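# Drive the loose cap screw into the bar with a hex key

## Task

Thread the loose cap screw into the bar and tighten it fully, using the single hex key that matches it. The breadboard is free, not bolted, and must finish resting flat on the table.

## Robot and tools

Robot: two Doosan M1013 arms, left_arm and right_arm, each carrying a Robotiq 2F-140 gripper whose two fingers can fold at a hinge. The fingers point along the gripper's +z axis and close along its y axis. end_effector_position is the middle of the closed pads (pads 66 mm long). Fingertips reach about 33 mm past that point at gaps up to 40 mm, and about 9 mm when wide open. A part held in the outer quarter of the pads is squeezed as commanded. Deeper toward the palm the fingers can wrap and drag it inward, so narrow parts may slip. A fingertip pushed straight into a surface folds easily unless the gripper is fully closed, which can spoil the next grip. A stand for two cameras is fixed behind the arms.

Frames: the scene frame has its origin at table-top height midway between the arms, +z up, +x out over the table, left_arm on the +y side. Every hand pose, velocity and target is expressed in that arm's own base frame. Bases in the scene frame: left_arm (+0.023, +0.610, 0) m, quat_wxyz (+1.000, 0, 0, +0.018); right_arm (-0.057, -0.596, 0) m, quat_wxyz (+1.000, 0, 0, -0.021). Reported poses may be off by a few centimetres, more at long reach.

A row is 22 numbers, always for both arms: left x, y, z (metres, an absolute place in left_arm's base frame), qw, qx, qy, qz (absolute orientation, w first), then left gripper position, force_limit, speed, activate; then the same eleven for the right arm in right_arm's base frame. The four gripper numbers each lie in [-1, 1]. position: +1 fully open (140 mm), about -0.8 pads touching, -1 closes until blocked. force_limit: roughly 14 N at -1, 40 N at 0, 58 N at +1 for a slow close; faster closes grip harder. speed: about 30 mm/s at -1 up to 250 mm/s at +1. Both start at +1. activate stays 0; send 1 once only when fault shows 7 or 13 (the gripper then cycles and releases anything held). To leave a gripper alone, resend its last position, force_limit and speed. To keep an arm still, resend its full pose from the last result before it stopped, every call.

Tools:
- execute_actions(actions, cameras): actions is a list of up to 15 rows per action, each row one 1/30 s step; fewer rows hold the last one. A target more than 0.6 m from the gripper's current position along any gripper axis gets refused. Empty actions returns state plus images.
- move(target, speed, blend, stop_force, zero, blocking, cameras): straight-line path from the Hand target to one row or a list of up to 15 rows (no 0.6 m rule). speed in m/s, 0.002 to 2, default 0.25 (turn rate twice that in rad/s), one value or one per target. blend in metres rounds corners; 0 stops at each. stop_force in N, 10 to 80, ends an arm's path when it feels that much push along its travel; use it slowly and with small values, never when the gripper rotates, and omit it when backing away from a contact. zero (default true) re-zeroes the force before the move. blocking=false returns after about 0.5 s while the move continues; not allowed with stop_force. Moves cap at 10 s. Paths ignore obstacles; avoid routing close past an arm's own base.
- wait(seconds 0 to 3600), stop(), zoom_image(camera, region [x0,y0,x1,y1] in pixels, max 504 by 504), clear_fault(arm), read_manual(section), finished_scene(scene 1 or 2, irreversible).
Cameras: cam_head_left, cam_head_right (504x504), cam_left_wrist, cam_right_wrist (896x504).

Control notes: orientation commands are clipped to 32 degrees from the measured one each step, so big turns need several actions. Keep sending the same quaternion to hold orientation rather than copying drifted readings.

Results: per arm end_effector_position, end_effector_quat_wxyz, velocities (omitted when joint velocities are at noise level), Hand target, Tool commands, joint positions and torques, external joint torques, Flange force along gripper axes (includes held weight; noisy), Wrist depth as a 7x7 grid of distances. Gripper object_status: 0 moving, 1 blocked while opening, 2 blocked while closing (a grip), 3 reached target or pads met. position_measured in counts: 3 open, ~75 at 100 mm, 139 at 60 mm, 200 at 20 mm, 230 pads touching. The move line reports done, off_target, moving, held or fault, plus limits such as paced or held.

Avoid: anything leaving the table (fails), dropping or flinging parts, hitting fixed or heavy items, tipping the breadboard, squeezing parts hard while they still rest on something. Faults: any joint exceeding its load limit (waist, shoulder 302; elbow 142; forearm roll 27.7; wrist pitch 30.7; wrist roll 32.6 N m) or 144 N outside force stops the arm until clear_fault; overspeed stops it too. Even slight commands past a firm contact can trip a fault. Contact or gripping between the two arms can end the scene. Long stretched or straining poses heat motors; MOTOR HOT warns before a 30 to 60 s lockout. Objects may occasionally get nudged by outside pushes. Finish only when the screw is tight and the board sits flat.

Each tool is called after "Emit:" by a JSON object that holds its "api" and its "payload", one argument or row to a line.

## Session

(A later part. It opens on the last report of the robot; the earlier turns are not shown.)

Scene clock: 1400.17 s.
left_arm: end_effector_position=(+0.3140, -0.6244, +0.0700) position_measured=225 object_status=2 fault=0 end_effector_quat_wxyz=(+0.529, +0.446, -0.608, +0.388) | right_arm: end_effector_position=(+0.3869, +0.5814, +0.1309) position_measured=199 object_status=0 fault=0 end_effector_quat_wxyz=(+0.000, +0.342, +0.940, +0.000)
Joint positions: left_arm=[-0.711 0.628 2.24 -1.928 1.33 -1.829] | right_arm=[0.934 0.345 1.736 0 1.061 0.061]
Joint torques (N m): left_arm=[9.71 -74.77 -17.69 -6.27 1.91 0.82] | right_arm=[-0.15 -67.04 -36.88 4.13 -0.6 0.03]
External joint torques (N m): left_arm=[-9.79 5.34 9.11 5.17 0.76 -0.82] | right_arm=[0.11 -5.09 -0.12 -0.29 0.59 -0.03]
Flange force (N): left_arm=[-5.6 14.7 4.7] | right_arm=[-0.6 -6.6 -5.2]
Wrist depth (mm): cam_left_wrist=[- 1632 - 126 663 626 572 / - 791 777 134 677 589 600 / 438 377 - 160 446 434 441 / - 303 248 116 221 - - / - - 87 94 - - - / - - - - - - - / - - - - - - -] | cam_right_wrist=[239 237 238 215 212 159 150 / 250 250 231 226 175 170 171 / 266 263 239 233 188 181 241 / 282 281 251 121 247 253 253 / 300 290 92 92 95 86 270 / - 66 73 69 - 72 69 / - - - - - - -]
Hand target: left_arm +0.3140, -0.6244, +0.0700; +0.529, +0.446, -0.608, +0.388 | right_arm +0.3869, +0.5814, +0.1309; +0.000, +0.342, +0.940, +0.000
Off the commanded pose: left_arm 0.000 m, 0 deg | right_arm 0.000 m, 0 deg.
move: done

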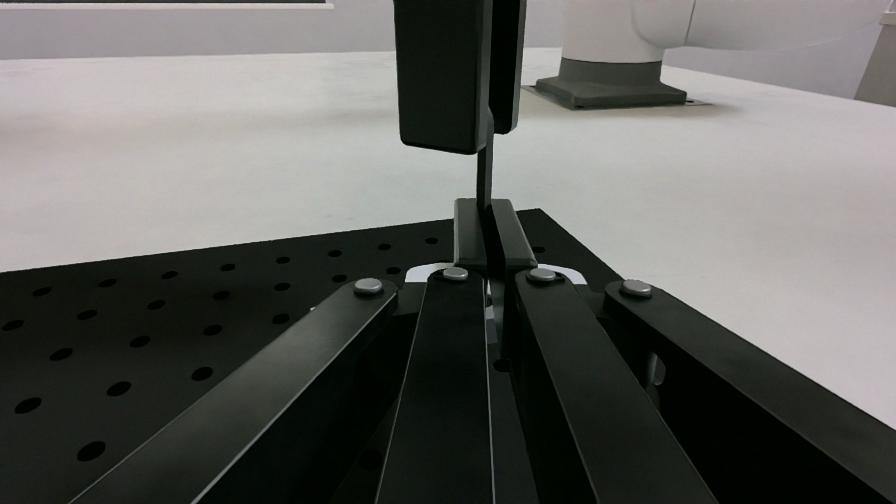

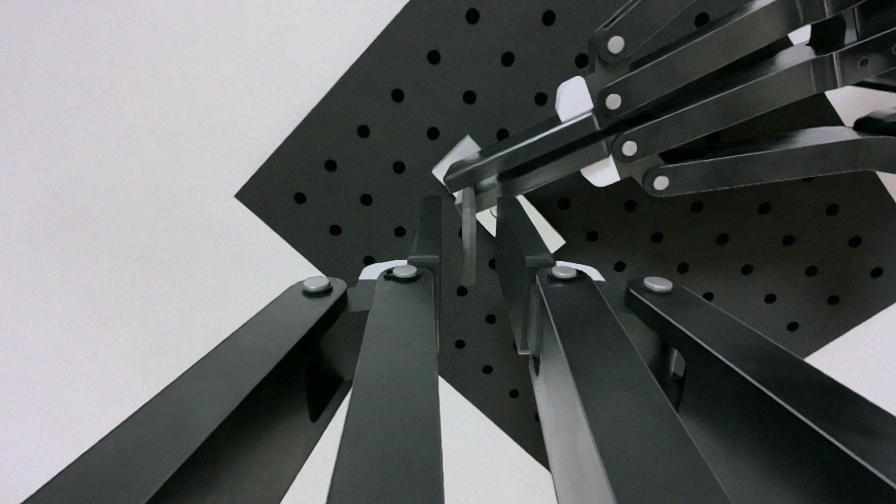

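Emit:
{"api": "move", "payload": {
  "target": [
    [0.314,-0.6244,0.070,-0.529,-0.446,0.608,-0.388,-1,0,-1,0,0.3869,0.5814,0.1309,0,0.342,0.9397,0,-1,1,0.5,0]
  ],
  "speed": 0.02
}}

Emit:
{"api": "move", "payload": {
  "target": [
    [0.314,-0.6244,0.070,-0.529,-0.446,0.608,-0.388,-0.6,-1,-1,0,0.3869,0.5814,0.1309,0,0.342,0.9397,0,-1,1,0.5,0],
    [0.3264,-0.5806,0.068,-0.529,-0.446,0.608,-0.388,-0.6,-1,-1,0,0.3869,0.5814,0.1309,0,0.342,0.9397,0,-1,1,0.5,0]
  ],
  "speed": 0.08
}}

Emit:
{"api": "move", "payload": {
  "target": [
    [0.3264,-0.5806,0.068,-0.529,-0.446,0.608,-0.388,-0.6,-1,-1,0,0.3838,0.5792,0.1308,0,0.5,0.866,0,-1,1,0.5,0]
  ],
  "speed": 0.2,
  "cameras": ["cam_left_wrist","cam_right_wrist"]
}}

Emit:
{"api": "zoom_image", "payload": {
  "camera": "cam_right_wrist",
  "region": [450, 155, 485, 190]
}}

Emit:
{"api": "zoom_image", "payload": {
  "camera": "cam_left_wrist",
  "region": [400, 60, 560, 260]
}}

Scene clock: 1408.53 s.
left_arm: end_effector_position=(+0.3140, -0.6244, +0.0700) position_measured=225 object_status=2 fault=0 end_effector_quat_wxyz=(+0.529, +0.446, -0.608, +0.388) | right_arm: end_effector_position=(+0.3869, +0.5814, +0.1309) position_measured=228 object_status=2 fault=0 end_effector_quat_wxyz=(+0.000, +0.342, +0.940, +0.000)
Joint positions: left_arm=[-0.711 0.628 2.24 -1.928 1.329 -1.829] | right_arm=[0.934 0.345 1.736 0 1.061 0.061]
Joint torques (N m): left_arm=[7.04 -75.07 -17.98 -5.83 2.44 0.85] | right_arm=[0 -66.57 -35.74 4.27 -0.34 -0.05]
External joint torques (N m): left_arm=[-6.8 5.56 9.34 4.74 0.22 -0.85] | right_arm=[-0.03 -5.64 -1.02 -0.45 0.35 0.05]
Flange force (N): left_arm=[-6.4 13.0 0.4] | right_arm=[-0.6 -5.7 -6.0]
Wrist depth (mm): cam_left_wrist=[1983 1882 - 135 671 593 572 / 661 641 - 140 668 649 - / - 403 409 399 - - 400 / 287 - - 114 222 - - / 184 - 87 94 - - 224 / 156 - - - - - - / - - - - - - -] | cam_right_wrist=[239 238 238 215 213 160 150 / 252 250 232 225 178 170 171 / 265 265 240 233 187 181 241 / 285 281 253 121 247 254 252 / 298 297 - 81 92 92 269 / 317 - - 66 - 75 312 / - - - - - 72 -]
Hand target: left_arm +0.3140, -0.6244, +0.0700; +0.529, +0.446, -0.608, +0.388 | right_arm +0.3869, +0.5814, +0.1309; +0.000, +0.342, +0.940, +0.000
Off the commanded pose: left_arm 0.000 m, 0 deg | right_arm 0.000 m, 0 deg.
move: done

Scene clock: 1410.13 s.
left_arm: end_effector_position=(+0.3264, -0.5806, +0.0680) position_measured=205 object_status=3 fault=0 end_effector_quat_wxyz=(+0.529, +0.446, -0.608, +0.388) | right_arm: end_effector_position=(+0.3869, +0.5814, +0.1309) position_measured=228 object_status=2 fault=0 end_effector_quat_wxyz=(+0.000, +0.342, +0.940, +0.000)
Joint positions: left_arm=[-0.629 0.624 2.267 -1.851 1.357 -1.813] | right_arm=[0.934 0.345 1.736 0 1.061 0.061]
Joint torques (N m): left_arm=[4.67 -72.11 -7.24 -1.18 3.19 0.47] | right_arm=[-0.32 -67.59 -36.61 4.11 -0.47 -0.06]
External joint torques (N m): left_arm=[-4.43 4.21 -0.13 0.24 -0.52 -0.47] | right_arm=[0.28 -5.31 -0.72 -0.24 0.45 0.06]
Flange force (N): left_arm=[-6.0 -0.5 9.9] | right_arm=[-0.2 -5.8 -5.7]
Wrist depth (mm): cam_left_wrist=[- - 1116 174 710 649 629 / - 697 654 522 671 677 595 / - - 400 435 436 424 445 / - 218 208 136 223 - - / 180 188 84 168 - 92 228 / - - - 155 - - - / - - - - - - -] | cam_right_wrist=[237 237 238 214 215 169 171 / 251 248 231 230 222 180 174 / 265 264 239 234 236 238 242 / 281 281 249 121 248 254 254 / 299 294 - 81 92 92 269 / 314 - - 65 - 75 315 / - - - - - 72 -]
Hand target: left_arm +0.3264, -0.5806, +0.0680; +0.529, +0.446, -0.608, +0.388 | right_arm +0.3869, +0.5814, +0.1309; +0.000, +0.342, +0.940, +0.000
Off the commanded pose: left_arm 0.000 m, 0 deg | right_arm 0.000 m, 0 deg.
move: done

Scene clock: 1411.37 s.
left_arm: end_effector_position=(+0.3264, -0.5806, +0.0680) position_measured=205 object_status=3 fault=0 end_effector_quat_wxyz=(+0.529, +0.446, -0.608, +0.388) | right_arm: end_effector_position=(+0.3838, +0.5792, +0.1308) position_measured=228 object_status=2 fault=0 end_effector_quat_wxyz=(+0.000, +0.500, +0.866, +0.000)
Joint positions: left_arm=[-0.628 0.624 2.267 -1.851 1.357 -1.813] | right_arm=[0.936 0.34 1.743 0 1.059 0.412]
Joint torques (N m): left_arm=[4.38 -71.73 -7.32 -1.22 3.2 0.47] | right_arm=[-2.46 -67.18 -36.3 5.32 -0.84 2.28]
External joint torques (N m): left_arm=[-4.4 3.9 0.04 0.28 -0.52 -0.47] | right_arm=[2.46 -4.65 -0.8 -1.47 0.8 -2.28]
Flange force (N): left_arm=[-5.4 -0.1 9.5] | right_arm=[-1.8 -4.2 -5.8]
Wrist depth (mm): cam_left_wrist=[- - 2410 176 704 659 614 / 643 648 648 192 668 680 - / - 398 - 283 - - 409 / - 232 - 136 213 289 293 / 180 181 84 83 - 93 - / 154 - - - - - - / - - - - - - -] | cam_right_wrist=[238 238 238 213 210 168 215 / 250 251 248 226 204 227 227 / 265 263 241 233 236 238 239 / 281 280 252 121 251 252 252 / 297 296 - 81 92 86 294 / - - - 66 - 75 314 / - - - - - 70 -]
Hand target: left_arm +0.3264, -0.5806, +0.0680; +0.529, +0.446, -0.608, +0.388 | right_arm +0.3838, +0.5792, +0.1308; +0.000, +0.500, +0.866, +0.000
Off the commanded pose: left_arm 0.000 m, 0 deg | right_arm 0.000 m, 0 deg.
move: done

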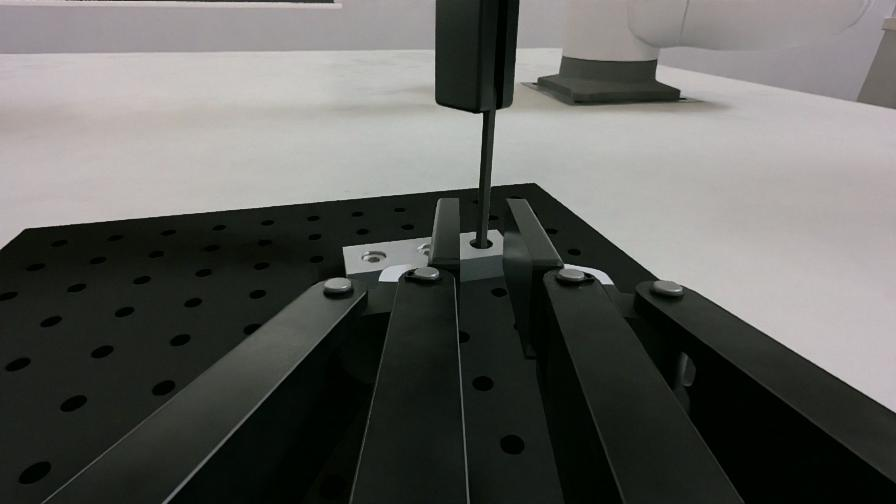

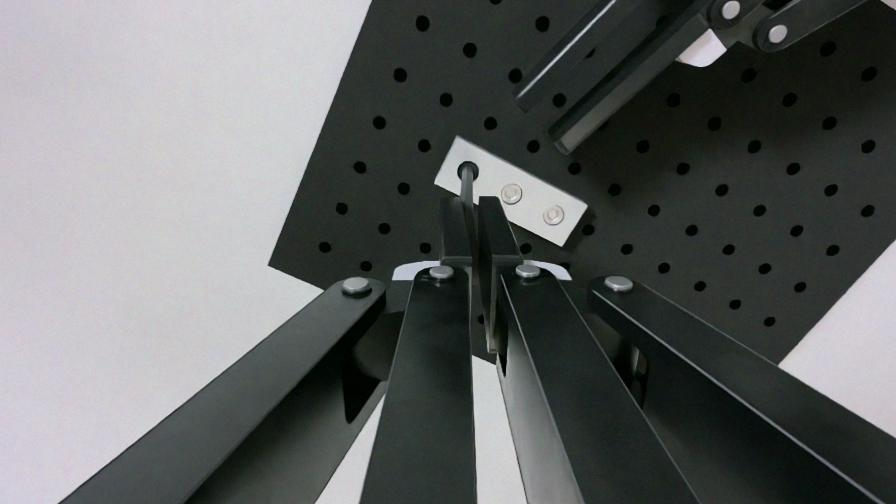

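Scaled by 14.400 from the camera's image (finer frame: 1280x720).

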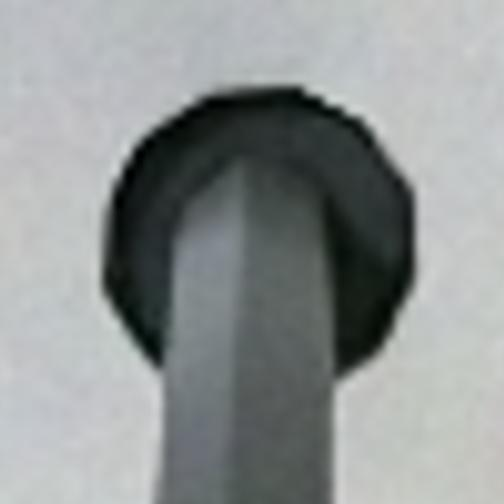

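Scaled by 2.520 from the camera's image (finer frame: 1280x720).

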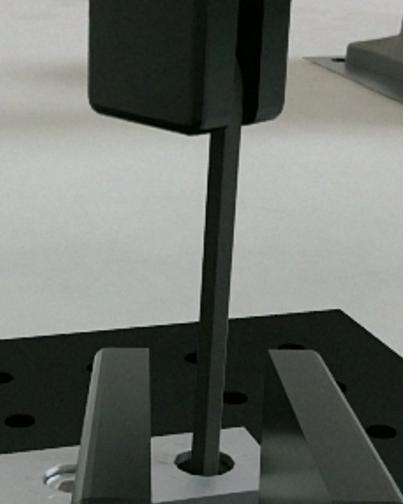

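Emit:
{"api": "move", "payload": {
  "target": [
    [0.3264,-0.5806,0.068,-0.529,-0.446,0.608,-0.388,-0.6,-1,-1,0,0.3816,0.5785,0.1308,0,0.5878,0.809,0,-1,1,0.5,0]
  ],
  "speed": 0.15,
  "cameras": ["cam_left_wrist","cam_right_wrist"]
}}

Emit:
{"api": "zoom_image", "payload": {
  "camera": "cam_left_wrist",
  "region": [400, 60, 560, 260]
}}

Emit:
{"api": "zoom_image", "payload": {
  "camera": "cam_right_wrist",
  "region": [450, 155, 485, 190]
}}

Scene clock: 1416.13 s.
left_arm: end_effector_position=(+0.3264, -0.5806, +0.0680) position_measured=205 object_status=3 fault=0 end_effector_quat_wxyz=(+0.529, +0.446, -0.608, +0.388) | right_arm: end_effector_position=(+0.3816, +0.5785, +0.1308) position_measured=228 object_status=2 fault=0 end_effector_quat_wxyz=(+0.000, +0.588, +0.809, +0.000)
Joint positions: left_arm=[-0.628 0.624 2.267 -1.851 1.357 -1.813] | right_arm=[0.938 0.337 1.747 0 1.058 0.624]
Joint torques (N m): left_arm=[4.28 -71.84 -7.43 -1.21 3.22 0.43] | right_arm=[-3.12 -66.34 -36.77 5.59 -1.34 3.04]
External joint torques (N m): left_arm=[-4.26 4.02 0.18 0.27 -0.54 -0.43] | right_arm=[3.21 -5.43 -0.32 -1.75 1.29 -3.04]
Flange force (N): left_arm=[-5.7 0.1 9.3] | right_arm=[-3.8 -5.1 -6.9]
Wrist depth (mm): cam_left_wrist=[- 1968 - 177 704 668 658 / - 716 - 193 708 689 - / - - - 365 - - 440 / - 246 - 136 250 290 - / 179 181 84 168 - 94 - / - - - 155 - - - / - - - - - - -] | cam_right_wrist=[237 237 235 212 187 214 215 / 251 250 247 228 224 227 226 / 265 264 243 228 234 240 238 / 280 281 257 121 250 253 253 / 298 294 - 82 92 86 295 / 315 - - 66 - 75 314 / - - - - - 70 -]
Hand target: left_arm +0.3264, -0.5806, +0.0680; +0.529, +0.446, -0.608, +0.388 | right_arm +0.3816, +0.5785, +0.1308; +0.000, +0.588, +0.809, +0.000
Off the commanded pose: left_arm 0.000 m, 0 deg | right_arm 0.000 m, 0 deg.
move: done

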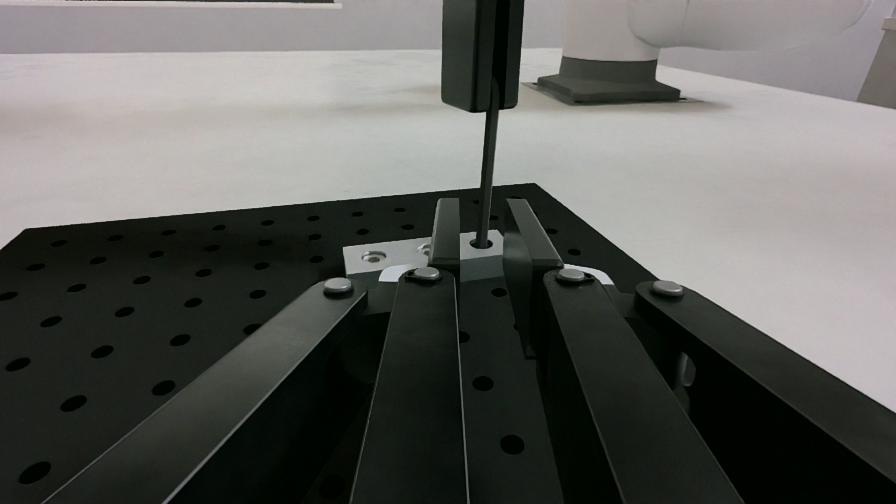

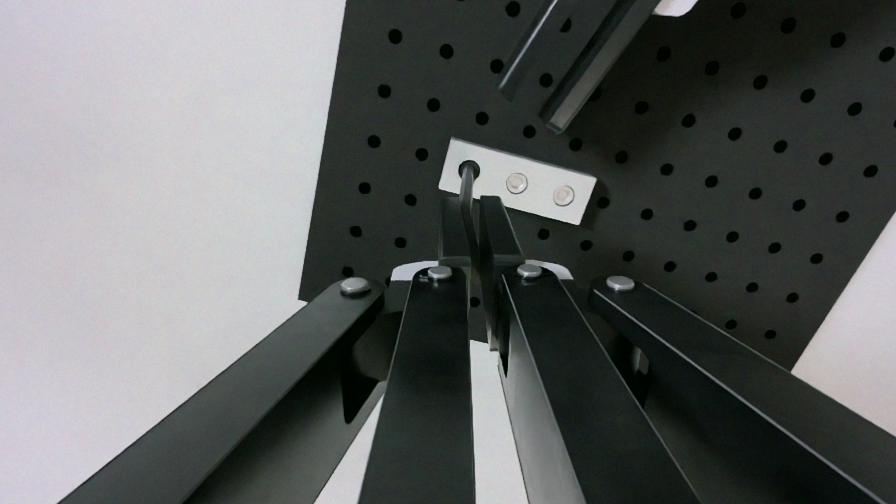

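Scaled by 2.520 from the camera's image (finer frame: 1280x720).

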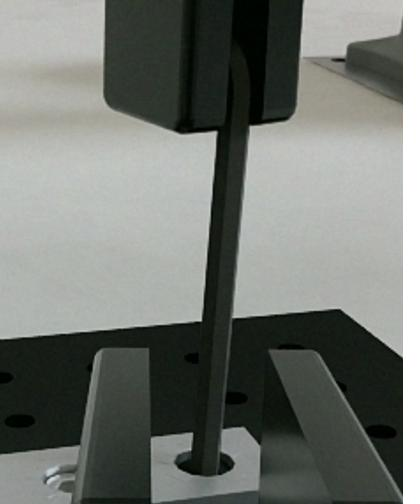

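Scaled by 14.400 from the camera's image (finer frame: 1280x720).

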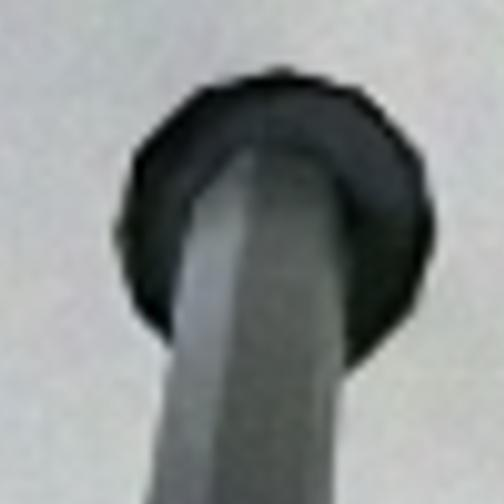

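Emit:
{"api": "move", "payload": {
  "target": [
    [0.3264,-0.5806,0.068,-0.529,-0.446,0.608,-0.388,-0.6,-1,-1,0,0.3823,0.5777,0.1308,0,0.6361,0.7716,0,-1,1,0.5,0]
  ],
  "speed": 0.15,
  "cameras": ["cam_left_wrist","cam_right_wrist"]
}}

Emit:
{"api": "zoom_image", "payload": {
  "camera": "cam_left_wrist",
  "region": [400, 60, 560, 260]
}}

Scene clock: 1421.97 s.
left_arm: end_effector_position=(+0.3264, -0.5806, +0.0680) position_measured=205 object_status=3 fault=0 end_effector_quat_wxyz=(+0.529, +0.446, -0.608, +0.388) | right_arm: end_effector_position=(+0.3823, +0.5777, +0.1308) position_measured=228 object_status=2 fault=0 end_effector_quat_wxyz=(+0.000, +0.636, +0.772, +0.000)
Joint positions: left_arm=[-0.628 0.624 2.267 -1.851 1.357 -1.813] | right_arm=[0.936 0.337 1.747 0 1.058 0.744]
Joint torques (N m): left_arm=[4.13 -71.95 -7.42 -1.23 3.17 0.4] | right_arm=[-13.68 -65.63 -38.26 0.4 -2.48 3.23]
External joint torques (N m): left_arm=[-4.23 4.14 0.09 0.28 -0.5 -0.4] | right_arm=[13.5 -5.83 1.3 3.41 2.44 -3.23]
Flange force (N): left_arm=[-6.1 -0.1 9.3] | right_arm=[4.1 -16.7 -7.7]
Wrist depth (mm): cam_left_wrist=[- - 2167 176 697 659 602 / 640 - 640 194 743 735 686 / 419 - - - - - - / - - 234 207 237 313 254 / 181 181 84 83 - 93 237 / - - - 155 - - - / - - - - - - -] | cam_right_wrist=[237 237 233 212 212 214 215 / 250 250 247 227 227 227 226 / 265 265 245 227 234 239 239 / 281 279 256 117 250 253 257 / 299 295 - 81 92 86 291 / 316 - - 66 - 75 314 / - - - - - 70 -]
Hand target: left_arm +0.3264, -0.5806, +0.0680; +0.529, +0.446, -0.608, +0.388 | right_arm +0.3823, +0.5777, +0.1308; +0.000, +0.636, +0.772, +0.000
Off the commanded pose: left_arm 0.000 m, 0 deg | right_arm 0.000 m, 0 deg.
move: done

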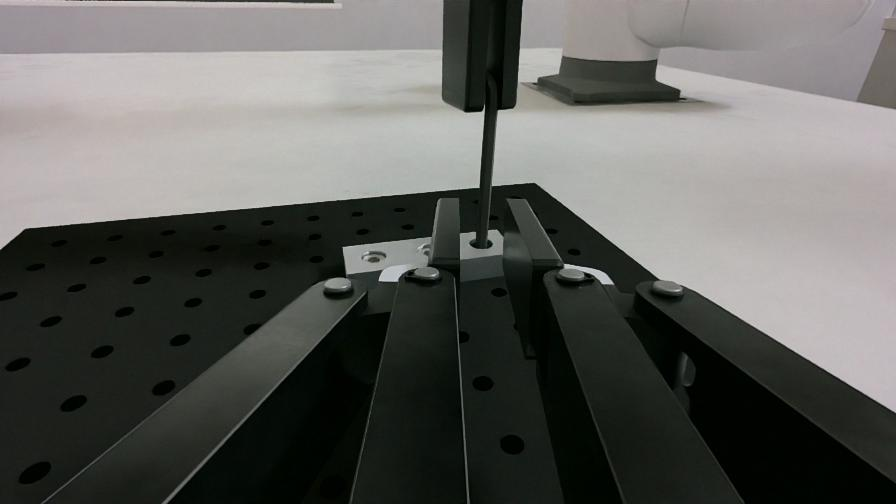

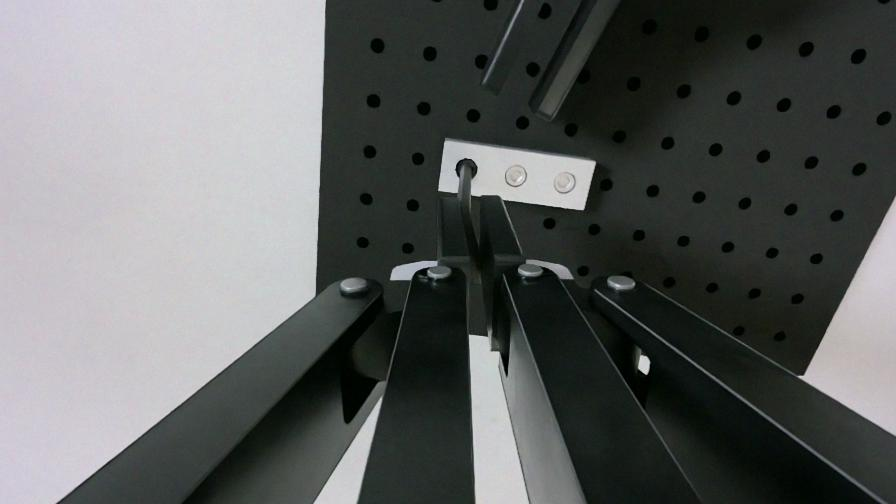

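Scaled by 2.520 from the camera's image (finer frame: 1280x720).

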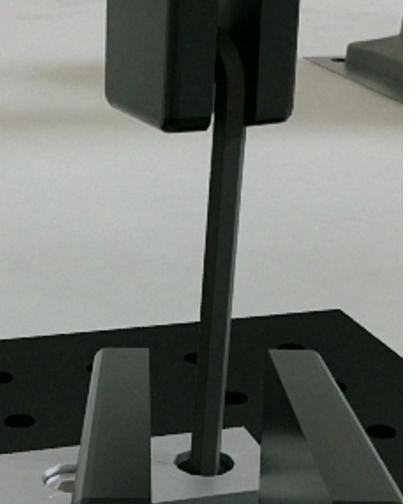

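Emit:
{"api": "move", "payload": {
  "target": [
    [0.3264,-0.5806,0.068,-0.529,-0.446,0.608,-0.388,-0.6,-1,-1,0,0.3800,0.5781,0.1308,0,0.6820,0.7314,0,-1,1,0.5,0]
  ],
  "speed": 0.15,
  "cameras": ["cam_left_wrist","cam_right_wrist"]
}}

Emit:
{"api": "zoom_image", "payload": {
  "camera": "cam_left_wrist",
  "region": [400, 60, 560, 260]
}}

Scene clock: 1429.63 s.
left_arm: end_effector_position=(+0.3264, -0.5806, +0.0680) position_measured=205 object_status=3 fault=0 end_effector_quat_wxyz=(+0.529, +0.446, -0.608, +0.388) | right_arm: end_effector_position=(+0.3800, +0.5781, +0.1308) position_measured=228 object_status=2 fault=0 end_effector_quat_wxyz=(+0.000, +0.682, +0.731, +0.000)
Joint positions: left_arm=[-0.628 0.624 2.267 -1.851 1.357 -1.813] | right_arm=[0.939 0.335 1.749 0 1.057 0.87]
Joint torques (N m): left_arm=[4.28 -71.84 -7.44 -1.21 3.2 0.44] | right_arm=[-0.8 -64.85 -34.84 4.01 -0.16 0.26]
External joint torques (N m): left_arm=[-4.07 3.98 0.17 0.27 -0.52 -0.44] | right_arm=[0.62 -5.96 -2.09 -0.2 0.1 -0.26]
Flange force (N): left_arm=[-5.7 -0.1 8.9] | right_arm=[-3.0 -3.0 -6.9]
Wrist depth (mm): cam_left_wrist=[- 1146 2686 176 695 664 612 / - 739 - 192 668 - - / - 392 273 394 403 - 379 / 224 231 245 206 222 - 289 / 180 181 84 167 - 93 - / 153 - - 155 - - - / - - - - - - -] | cam_right_wrist=[237 237 218 214 213 215 215 / 249 250 231 227 225 227 227 / 265 263 260 229 234 240 239 / 281 281 274 122 250 254 255 / 298 295 - 81 92 92 292 / 314 - - 65 - 75 313 / - - - - - 72 -]
Hand target: left_arm +0.3264, -0.5806, +0.0680; +0.529, +0.446, -0.608, +0.388 | right_arm +0.3800, +0.5781, +0.1308; +0.000, +0.682, +0.731, +0.000
Off the commanded pose: left_arm 0.000 m, 0 deg | right_arm 0.000 m, 0 deg.
move: done

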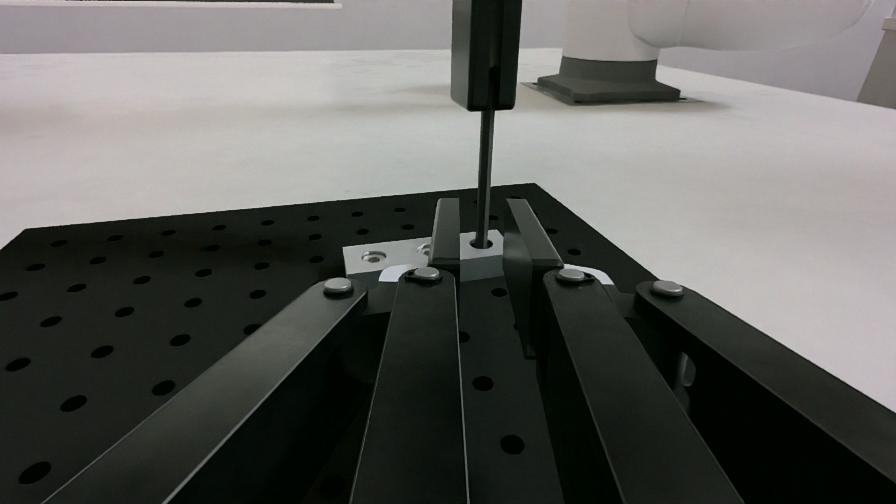

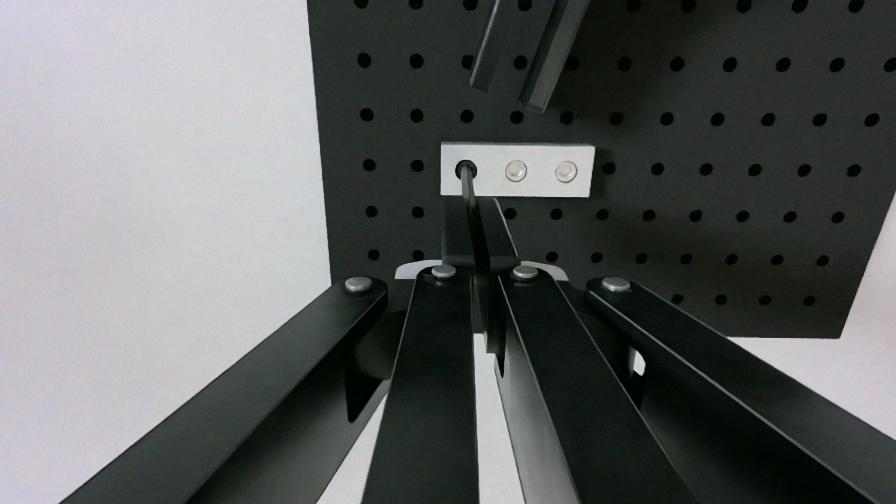

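Scaled by 2.520 from the camera's image (finer frame: 1280x720).

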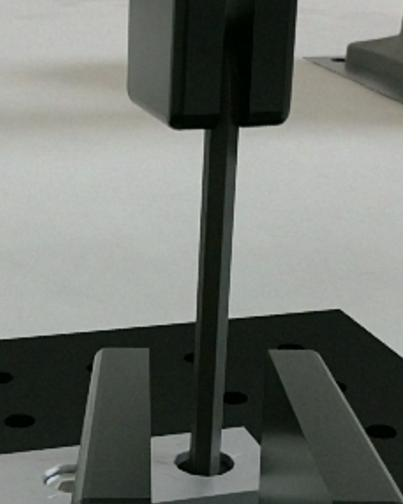

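Emit:
{"api": "move", "payload": {
  "target": [
    [0.3264,-0.5806,0.068,-0.529,-0.446,0.608,-0.388,-0.6,-1,-1,0,0.3800,0.5781,0.1460,0,0.6820,0.7314,0,-1,1,0.5,0]
  ],
  "speed": 0.06,
  "cameras": ["cam_left_wrist","cam_right_wrist"]
}}

Emit:
{"api": "zoom_image", "payload": {
  "camera": "cam_right_wrist",
  "region": [445, 145, 485, 185]
}}

Emit:
{"api": "zoom_image", "payload": {
  "camera": "cam_left_wrist",
  "region": [400, 60, 560, 260]
}}

Scene clock: 1440.33 s.
left_arm: end_effector_position=(+0.3264, -0.5806, +0.0680) position_measured=205 object_status=3 fault=0 end_effector_quat_wxyz=(+0.529, +0.446, -0.608, +0.388) | right_arm: end_effector_position=(+0.3800, +0.5781, +0.1460) position_measured=228 object_status=2 fault=0 end_effector_quat_wxyz=(+0.000, +0.682, +0.731, +0.000)
Joint positions: left_arm=[-0.628 0.624 2.267 -1.851 1.357 -1.813] | right_arm=[0.939 0.323 1.735 0 1.083 0.87]
Joint torques (N m): left_arm=[4.12 -71.97 -7.36 -1.21 3.24 0.46] | right_arm=[1.33 -80.04 -46.38 4.32 -0.19 -0.16]
External joint torques (N m): left_arm=[-4.31 4.19 0.07 0.26 -0.56 -0.46] | right_arm=[-1.26 9.92 9.27 -0.48 0.16 0.16]
Flange force (N): left_arm=[-6.0 -0.2 9.5] | right_arm=[-4.5 -1.4 16.2]
Wrist depth (mm): cam_left_wrist=[- 2131 1868 173 695 658 651 / - 567 706 - 730 796 586 / - 428 - 207 - - 449 / - - 200 192 198 261 - / 174 173 84 148 - 94 217 / 147 - - 129 - - - / - - - - - - -] | cam_right_wrist=[250 251 212 214 218 224 230 / 263 263 267 225 233 237 242 / 275 277 240 231 240 251 258 / 294 294 250 121 257 267 274 / 312 308 - 81 92 92 318 / 329 - - 65 - 75 335 / - - - - - 72 -]
Hand target: left_arm +0.3264, -0.5806, +0.0680; +0.529, +0.446, -0.608, +0.388 | right_arm +0.3800, +0.5781, +0.1460; +0.000, +0.682, +0.731, +0.000
Off the commanded pose: left_arm 0.000 m, 0 deg | right_arm 0.000 m, 0 deg.
move: done

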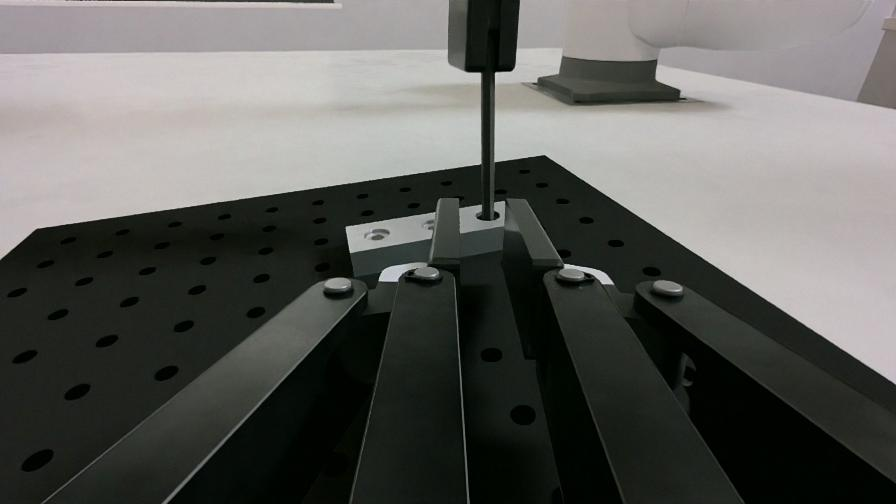

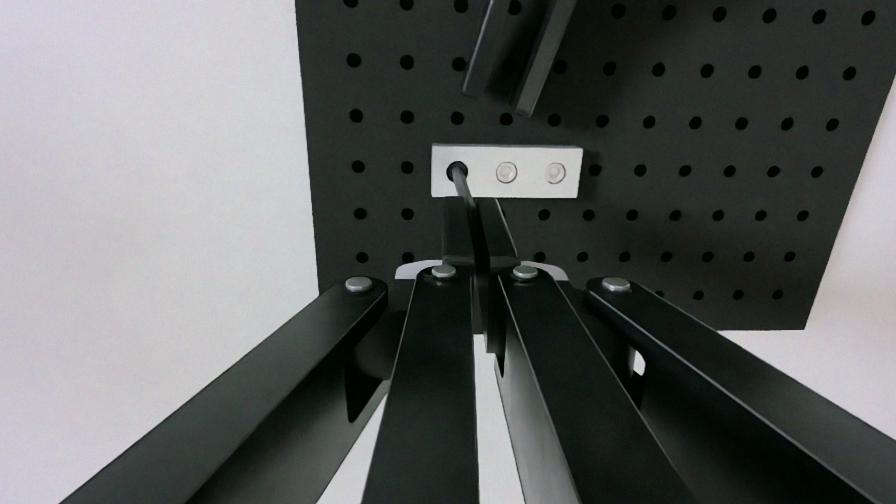

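Scaled by 12.600 from the camera's image (finer frame: 1280x720).

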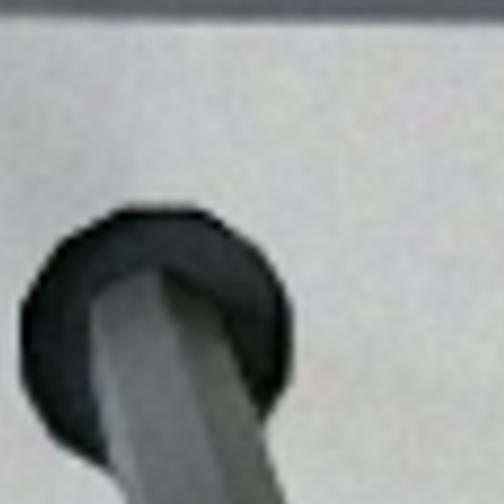

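Scaled by 2.520 from the camera's image (finer frame: 1280x720).

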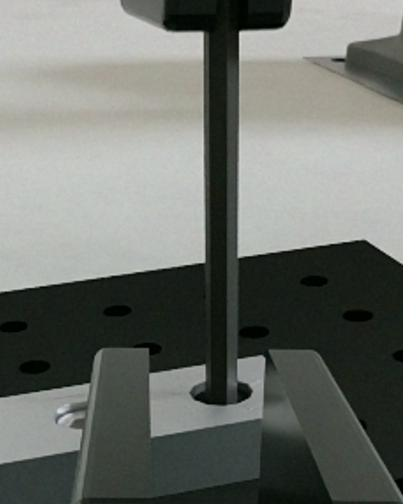

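Emit:
{"api": "move", "payload": {
  "target": [
    [0.3264,-0.5806,0.068,-0.529,-0.446,0.608,-0.388,-0.6,-1,-1,0,0.3800,0.5781,0.1310,0,0.6820,0.7314,0,-1,1,0.5,0]
  ],
  "speed": 0.03,
  "cameras": ["cam_left_wrist","cam_right_wrist"]
}}

Emit:
{"api": "zoom_image", "payload": {
  "camera": "cam_right_wrist",
  "region": [445, 145, 485, 185]
}}

Emit:
{"api": "zoom_image", "payload": {
  "camera": "cam_left_wrist",
  "region": [400, 60, 560, 260]
}}

Scene clock: 1448.90 s.
left_arm: end_effector_position=(+0.3264, -0.5806, +0.0680) position_measured=205 object_status=3 fault=0 end_effector_quat_wxyz=(+0.529, +0.446, -0.608, +0.388) | right_arm: end_effector_position=(+0.3800, +0.5781, +0.1311) position_measured=228 object_status=2 fault=0 end_effector_quat_wxyz=(+0.000, +0.682, +0.731, +0.000)
Joint positions: left_arm=[-0.628 0.624 2.267 -1.851 1.357 -1.813] | right_arm=[0.939 0.335 1.749 0 1.058 0.87]
Joint torques (N m): left_arm=[4.34 -71.69 -7.41 -1.21 3.21 0.42] | right_arm=[-1.52 -63.34 -41.43 2.91 -4.9 -0.82]
External joint torques (N m): left_arm=[-4.28 3.85 0.16 0.27 -0.53 -0.42] | right_arm=[1.6 -7.62 4.57 0.91 4.86 0.82]
Flange force (N): left_arm=[-5.4 0.1 9.3] | right_arm=[-11.5 -13.1 -10.3]
Wrist depth (mm): cam_left_wrist=[- - - 178 701 668 601 / - - - 187 728 675 604 / 423 - - 402 403 - 413 / - - 234 209 224 291 277 / 179 187 84 167 - 94 237 / - - - 155 - - - / - - - - - - -] | cam_right_wrist=[238 238 217 215 212 216 216 / 253 250 231 227 227 226 227 / 265 265 245 229 234 240 239 / 281 280 274 121 252 254 255 / 298 295 - 81 93 93 298 / 313 - - 65 - 75 315 / - - - - - 72 -]
Hand target: left_arm +0.3264, -0.5806, +0.0680; +0.529, +0.446, -0.608, +0.388 | right_arm +0.3800, +0.5781, +0.1310; +0.000, +0.682, +0.731, +0.000
Off the commanded pose: left_arm 0.000 m, 0 deg | right_arm 0.000 m, 0 deg.
move: done

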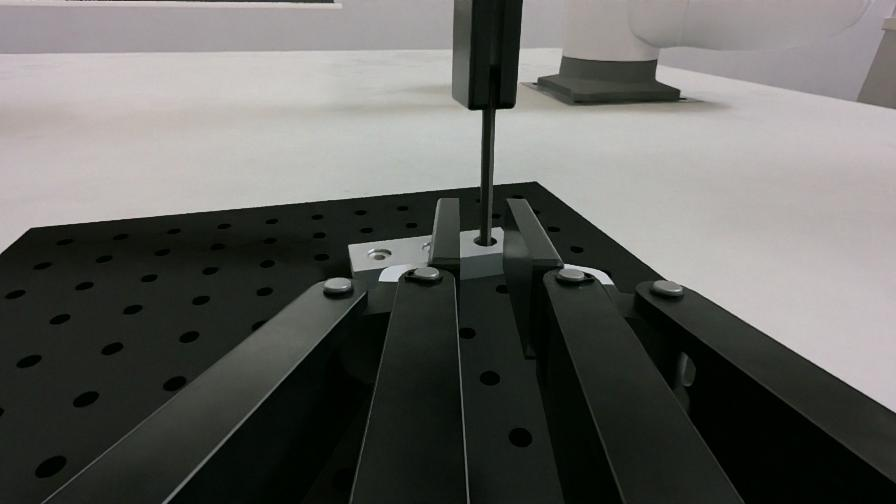

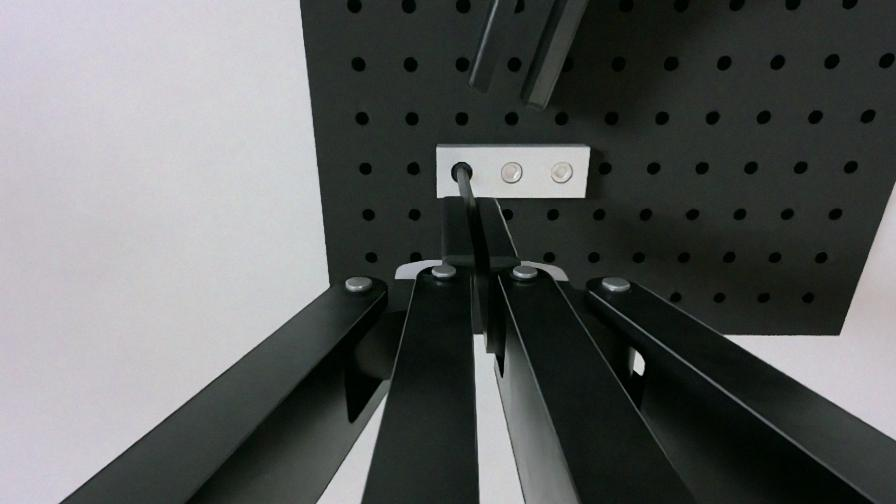

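Scaled by 12.600 from the camera's image (finer frame: 1280x720).

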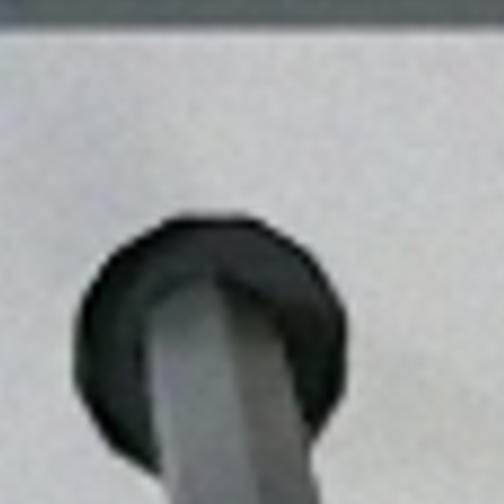

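Scaled by 2.520 from the camera's image (finer frame: 1280x720).

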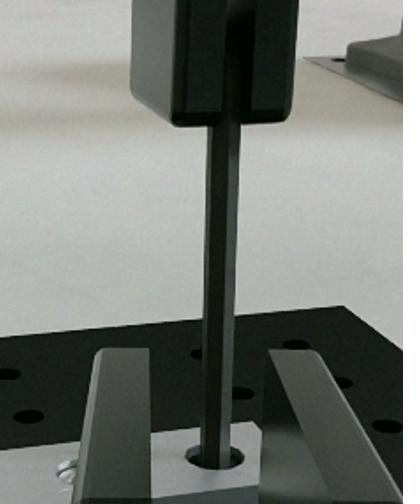

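Emit:
{"api": "move", "payload": {
  "target": [
    [0.3264,-0.5806,0.068,-0.529,-0.446,0.608,-0.388,-0.6,-1,-1,0,0.3756,0.5779,0.1308,0,0.766,0.6428,0,-1,1,0.5,0]
  ],
  "speed": 0.15
}}

Emit:
{"api": "move", "payload": {
  "target": [
    [0.3264,-0.5806,0.068,-0.529,-0.446,0.608,-0.388,-0.6,-1,-1,0,0.3731,0.5789,0.1308,0,0.8387,0.5446,0,-1,1,0.5,0]
  ],
  "speed": 0.15,
  "cameras": ["cam_left_wrist","cam_right_wrist"]
}}

Emit:
{"api": "zoom_image", "payload": {
  "camera": "cam_right_wrist",
  "region": [445, 145, 485, 185]
}}

Emit:
{"api": "zoom_image", "payload": {
  "camera": "cam_left_wrist",
  "region": [400, 60, 560, 260]
}}

Scene clock: 1458.47 s.
left_arm: end_effector_position=(+0.3264, -0.5806, +0.0680) position_measured=205 object_status=3 fault=0 end_effector_quat_wxyz=(+0.529, +0.446, -0.608, +0.388) | right_arm: end_effector_position=(+0.3756, +0.5779, +0.1308) position_measured=228 object_status=2 fault=0 end_effector_quat_wxyz=(+0.000, +0.766, +0.643, +0.000)
Joint positions: left_arm=[-0.628 0.624 2.267 -1.851 1.357 -1.813] | right_arm=[0.944 0.332 1.754 0 1.056 1.119]
Joint torques (N m): left_arm=[4.36 -71.87 -7.38 -1.2 3.19 0.46] | right_arm=[4.45 -48.12 -25.94 6.14 -1.74 -0.51]
External joint torques (N m): left_arm=[-4.3 4.02 -0.03 0.25 -0.51 -0.46] | right_arm=[-4.44 -22.93 -11.1 -2.32 1.69 0.51]
Flange force (N): left_arm=[-5.7 -0.3 9.5] | right_arm=[-11.1 1.5 -31.6]
Wrist depth (mm): cam_left_wrist=[2302 2302 - - 684 658 582 / - - 578 522 747 - - / 394 - 440 444 - - 375 / - - 216 209 210 281 315 / - 180 84 168 - 94 - / - - - 155 - - - / - - - - - - -] | cam_right_wrist=[237 237 215 213 215 215 216 / 249 249 232 225 223 228 228 / 264 264 258 228 240 240 240 / 280 279 277 122 251 255 255 / 298 294 - 81 92 92 300 / 313 - - 65 - 75 310 / - - - - - 72 -]
Hand target: left_arm +0.3264, -0.5806, +0.0680; +0.529, +0.446, -0.608, +0.388 | right_arm +0.3756, +0.5779, +0.1308; +0.000, +0.766, +0.643, +0.000
Off the commanded pose: left_arm 0.000 m, 0 deg | right_arm 0.000 m, 0 deg.
move: done

Scene clock: 1459.63 s.
left_arm: end_effector_position=(+0.3264, -0.5806, +0.0680) position_measured=205 object_status=3 fault=0 end_effector_quat_wxyz=(+0.529, +0.446, -0.608, +0.388) | right_arm: end_effector_position=(+0.3731, +0.5789, +0.1308) position_measured=228 object_status=2 fault=0 end_effector_quat_wxyz=(+0.000, +0.839, +0.545, +0.000)
Joint positions: left_arm=[-0.628 0.624 2.267 -1.851 1.357 -1.813] | right_arm=[0.948 0.331 1.755 0 1.055 1.367]
Joint torques (N m): left_arm=[4.58 -71.71 -7.29 -1.21 3.22 0.45] | right_arm=[0.17 -61.52 -35.29 5.25 -2.2 1.31]
External joint torques (N m): left_arm=[-4.15 3.79 0.05 0.28 -0.55 -0.45] | right_arm=[-0.21 -9.64 -1.71 -1.45 2.15 -1.31]
Flange force (N): left_arm=[-5.3 -0.2 9.0] | right_arm=[-9.4 0.8 -13.1]
Wrist depth (mm): cam_left_wrist=[- 2302 - - 691 670 621 / 718 - - 505 682 - 614 / 389 425 - - 405 403 - / - - - 208 235 292 303 / 179 188 84 83 - 92 228 / 153 - - 155 - - - / - - - - - - -] | cam_right_wrist=[238 233 214 212 215 215 216 / 249 249 226 226 221 227 227 / 263 263 244 234 239 238 240 / 280 279 277 122 251 277 278 / 297 295 - 81 92 86 298 / 312 - - 65 - 75 316 / - - - - - 72 -]
Hand target: left_arm +0.3264, -0.5806, +0.0680; +0.529, +0.446, -0.608, +0.388 | right_arm +0.3731, +0.5789, +0.1308; +0.000, +0.839, +0.545, +0.000
Off the commanded pose: left_arm 0.000 m, 0 deg | right_arm 0.000 m, 0 deg.
move: done

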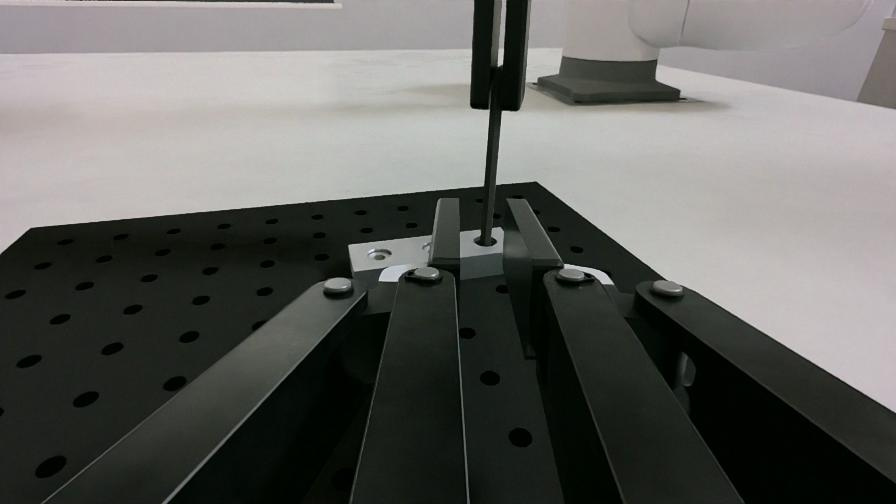

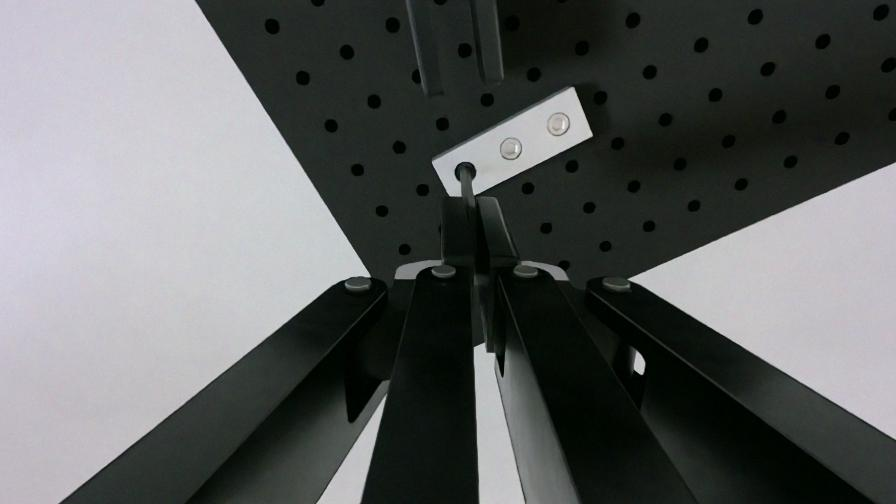

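Scaled by 12.600 from the camera's image (finer frame: 1280x720).

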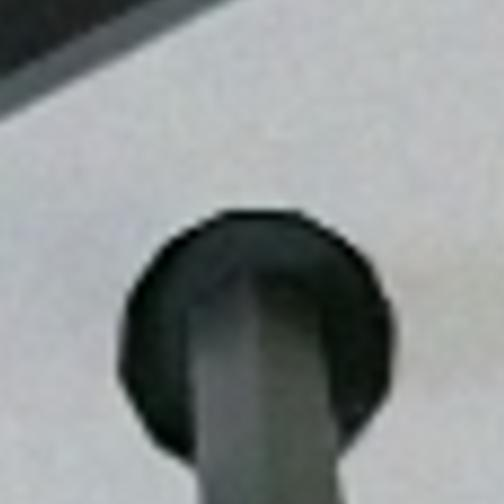

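Scaled by 2.520 from the camera's image (finer frame: 1280x720).

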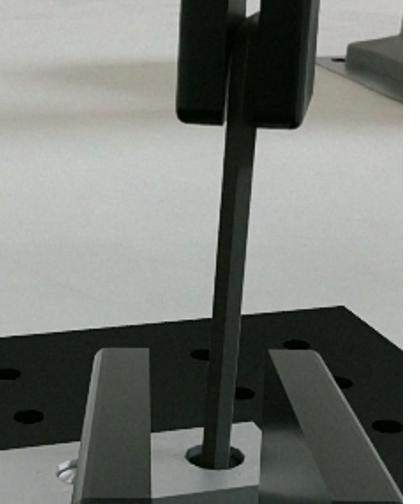

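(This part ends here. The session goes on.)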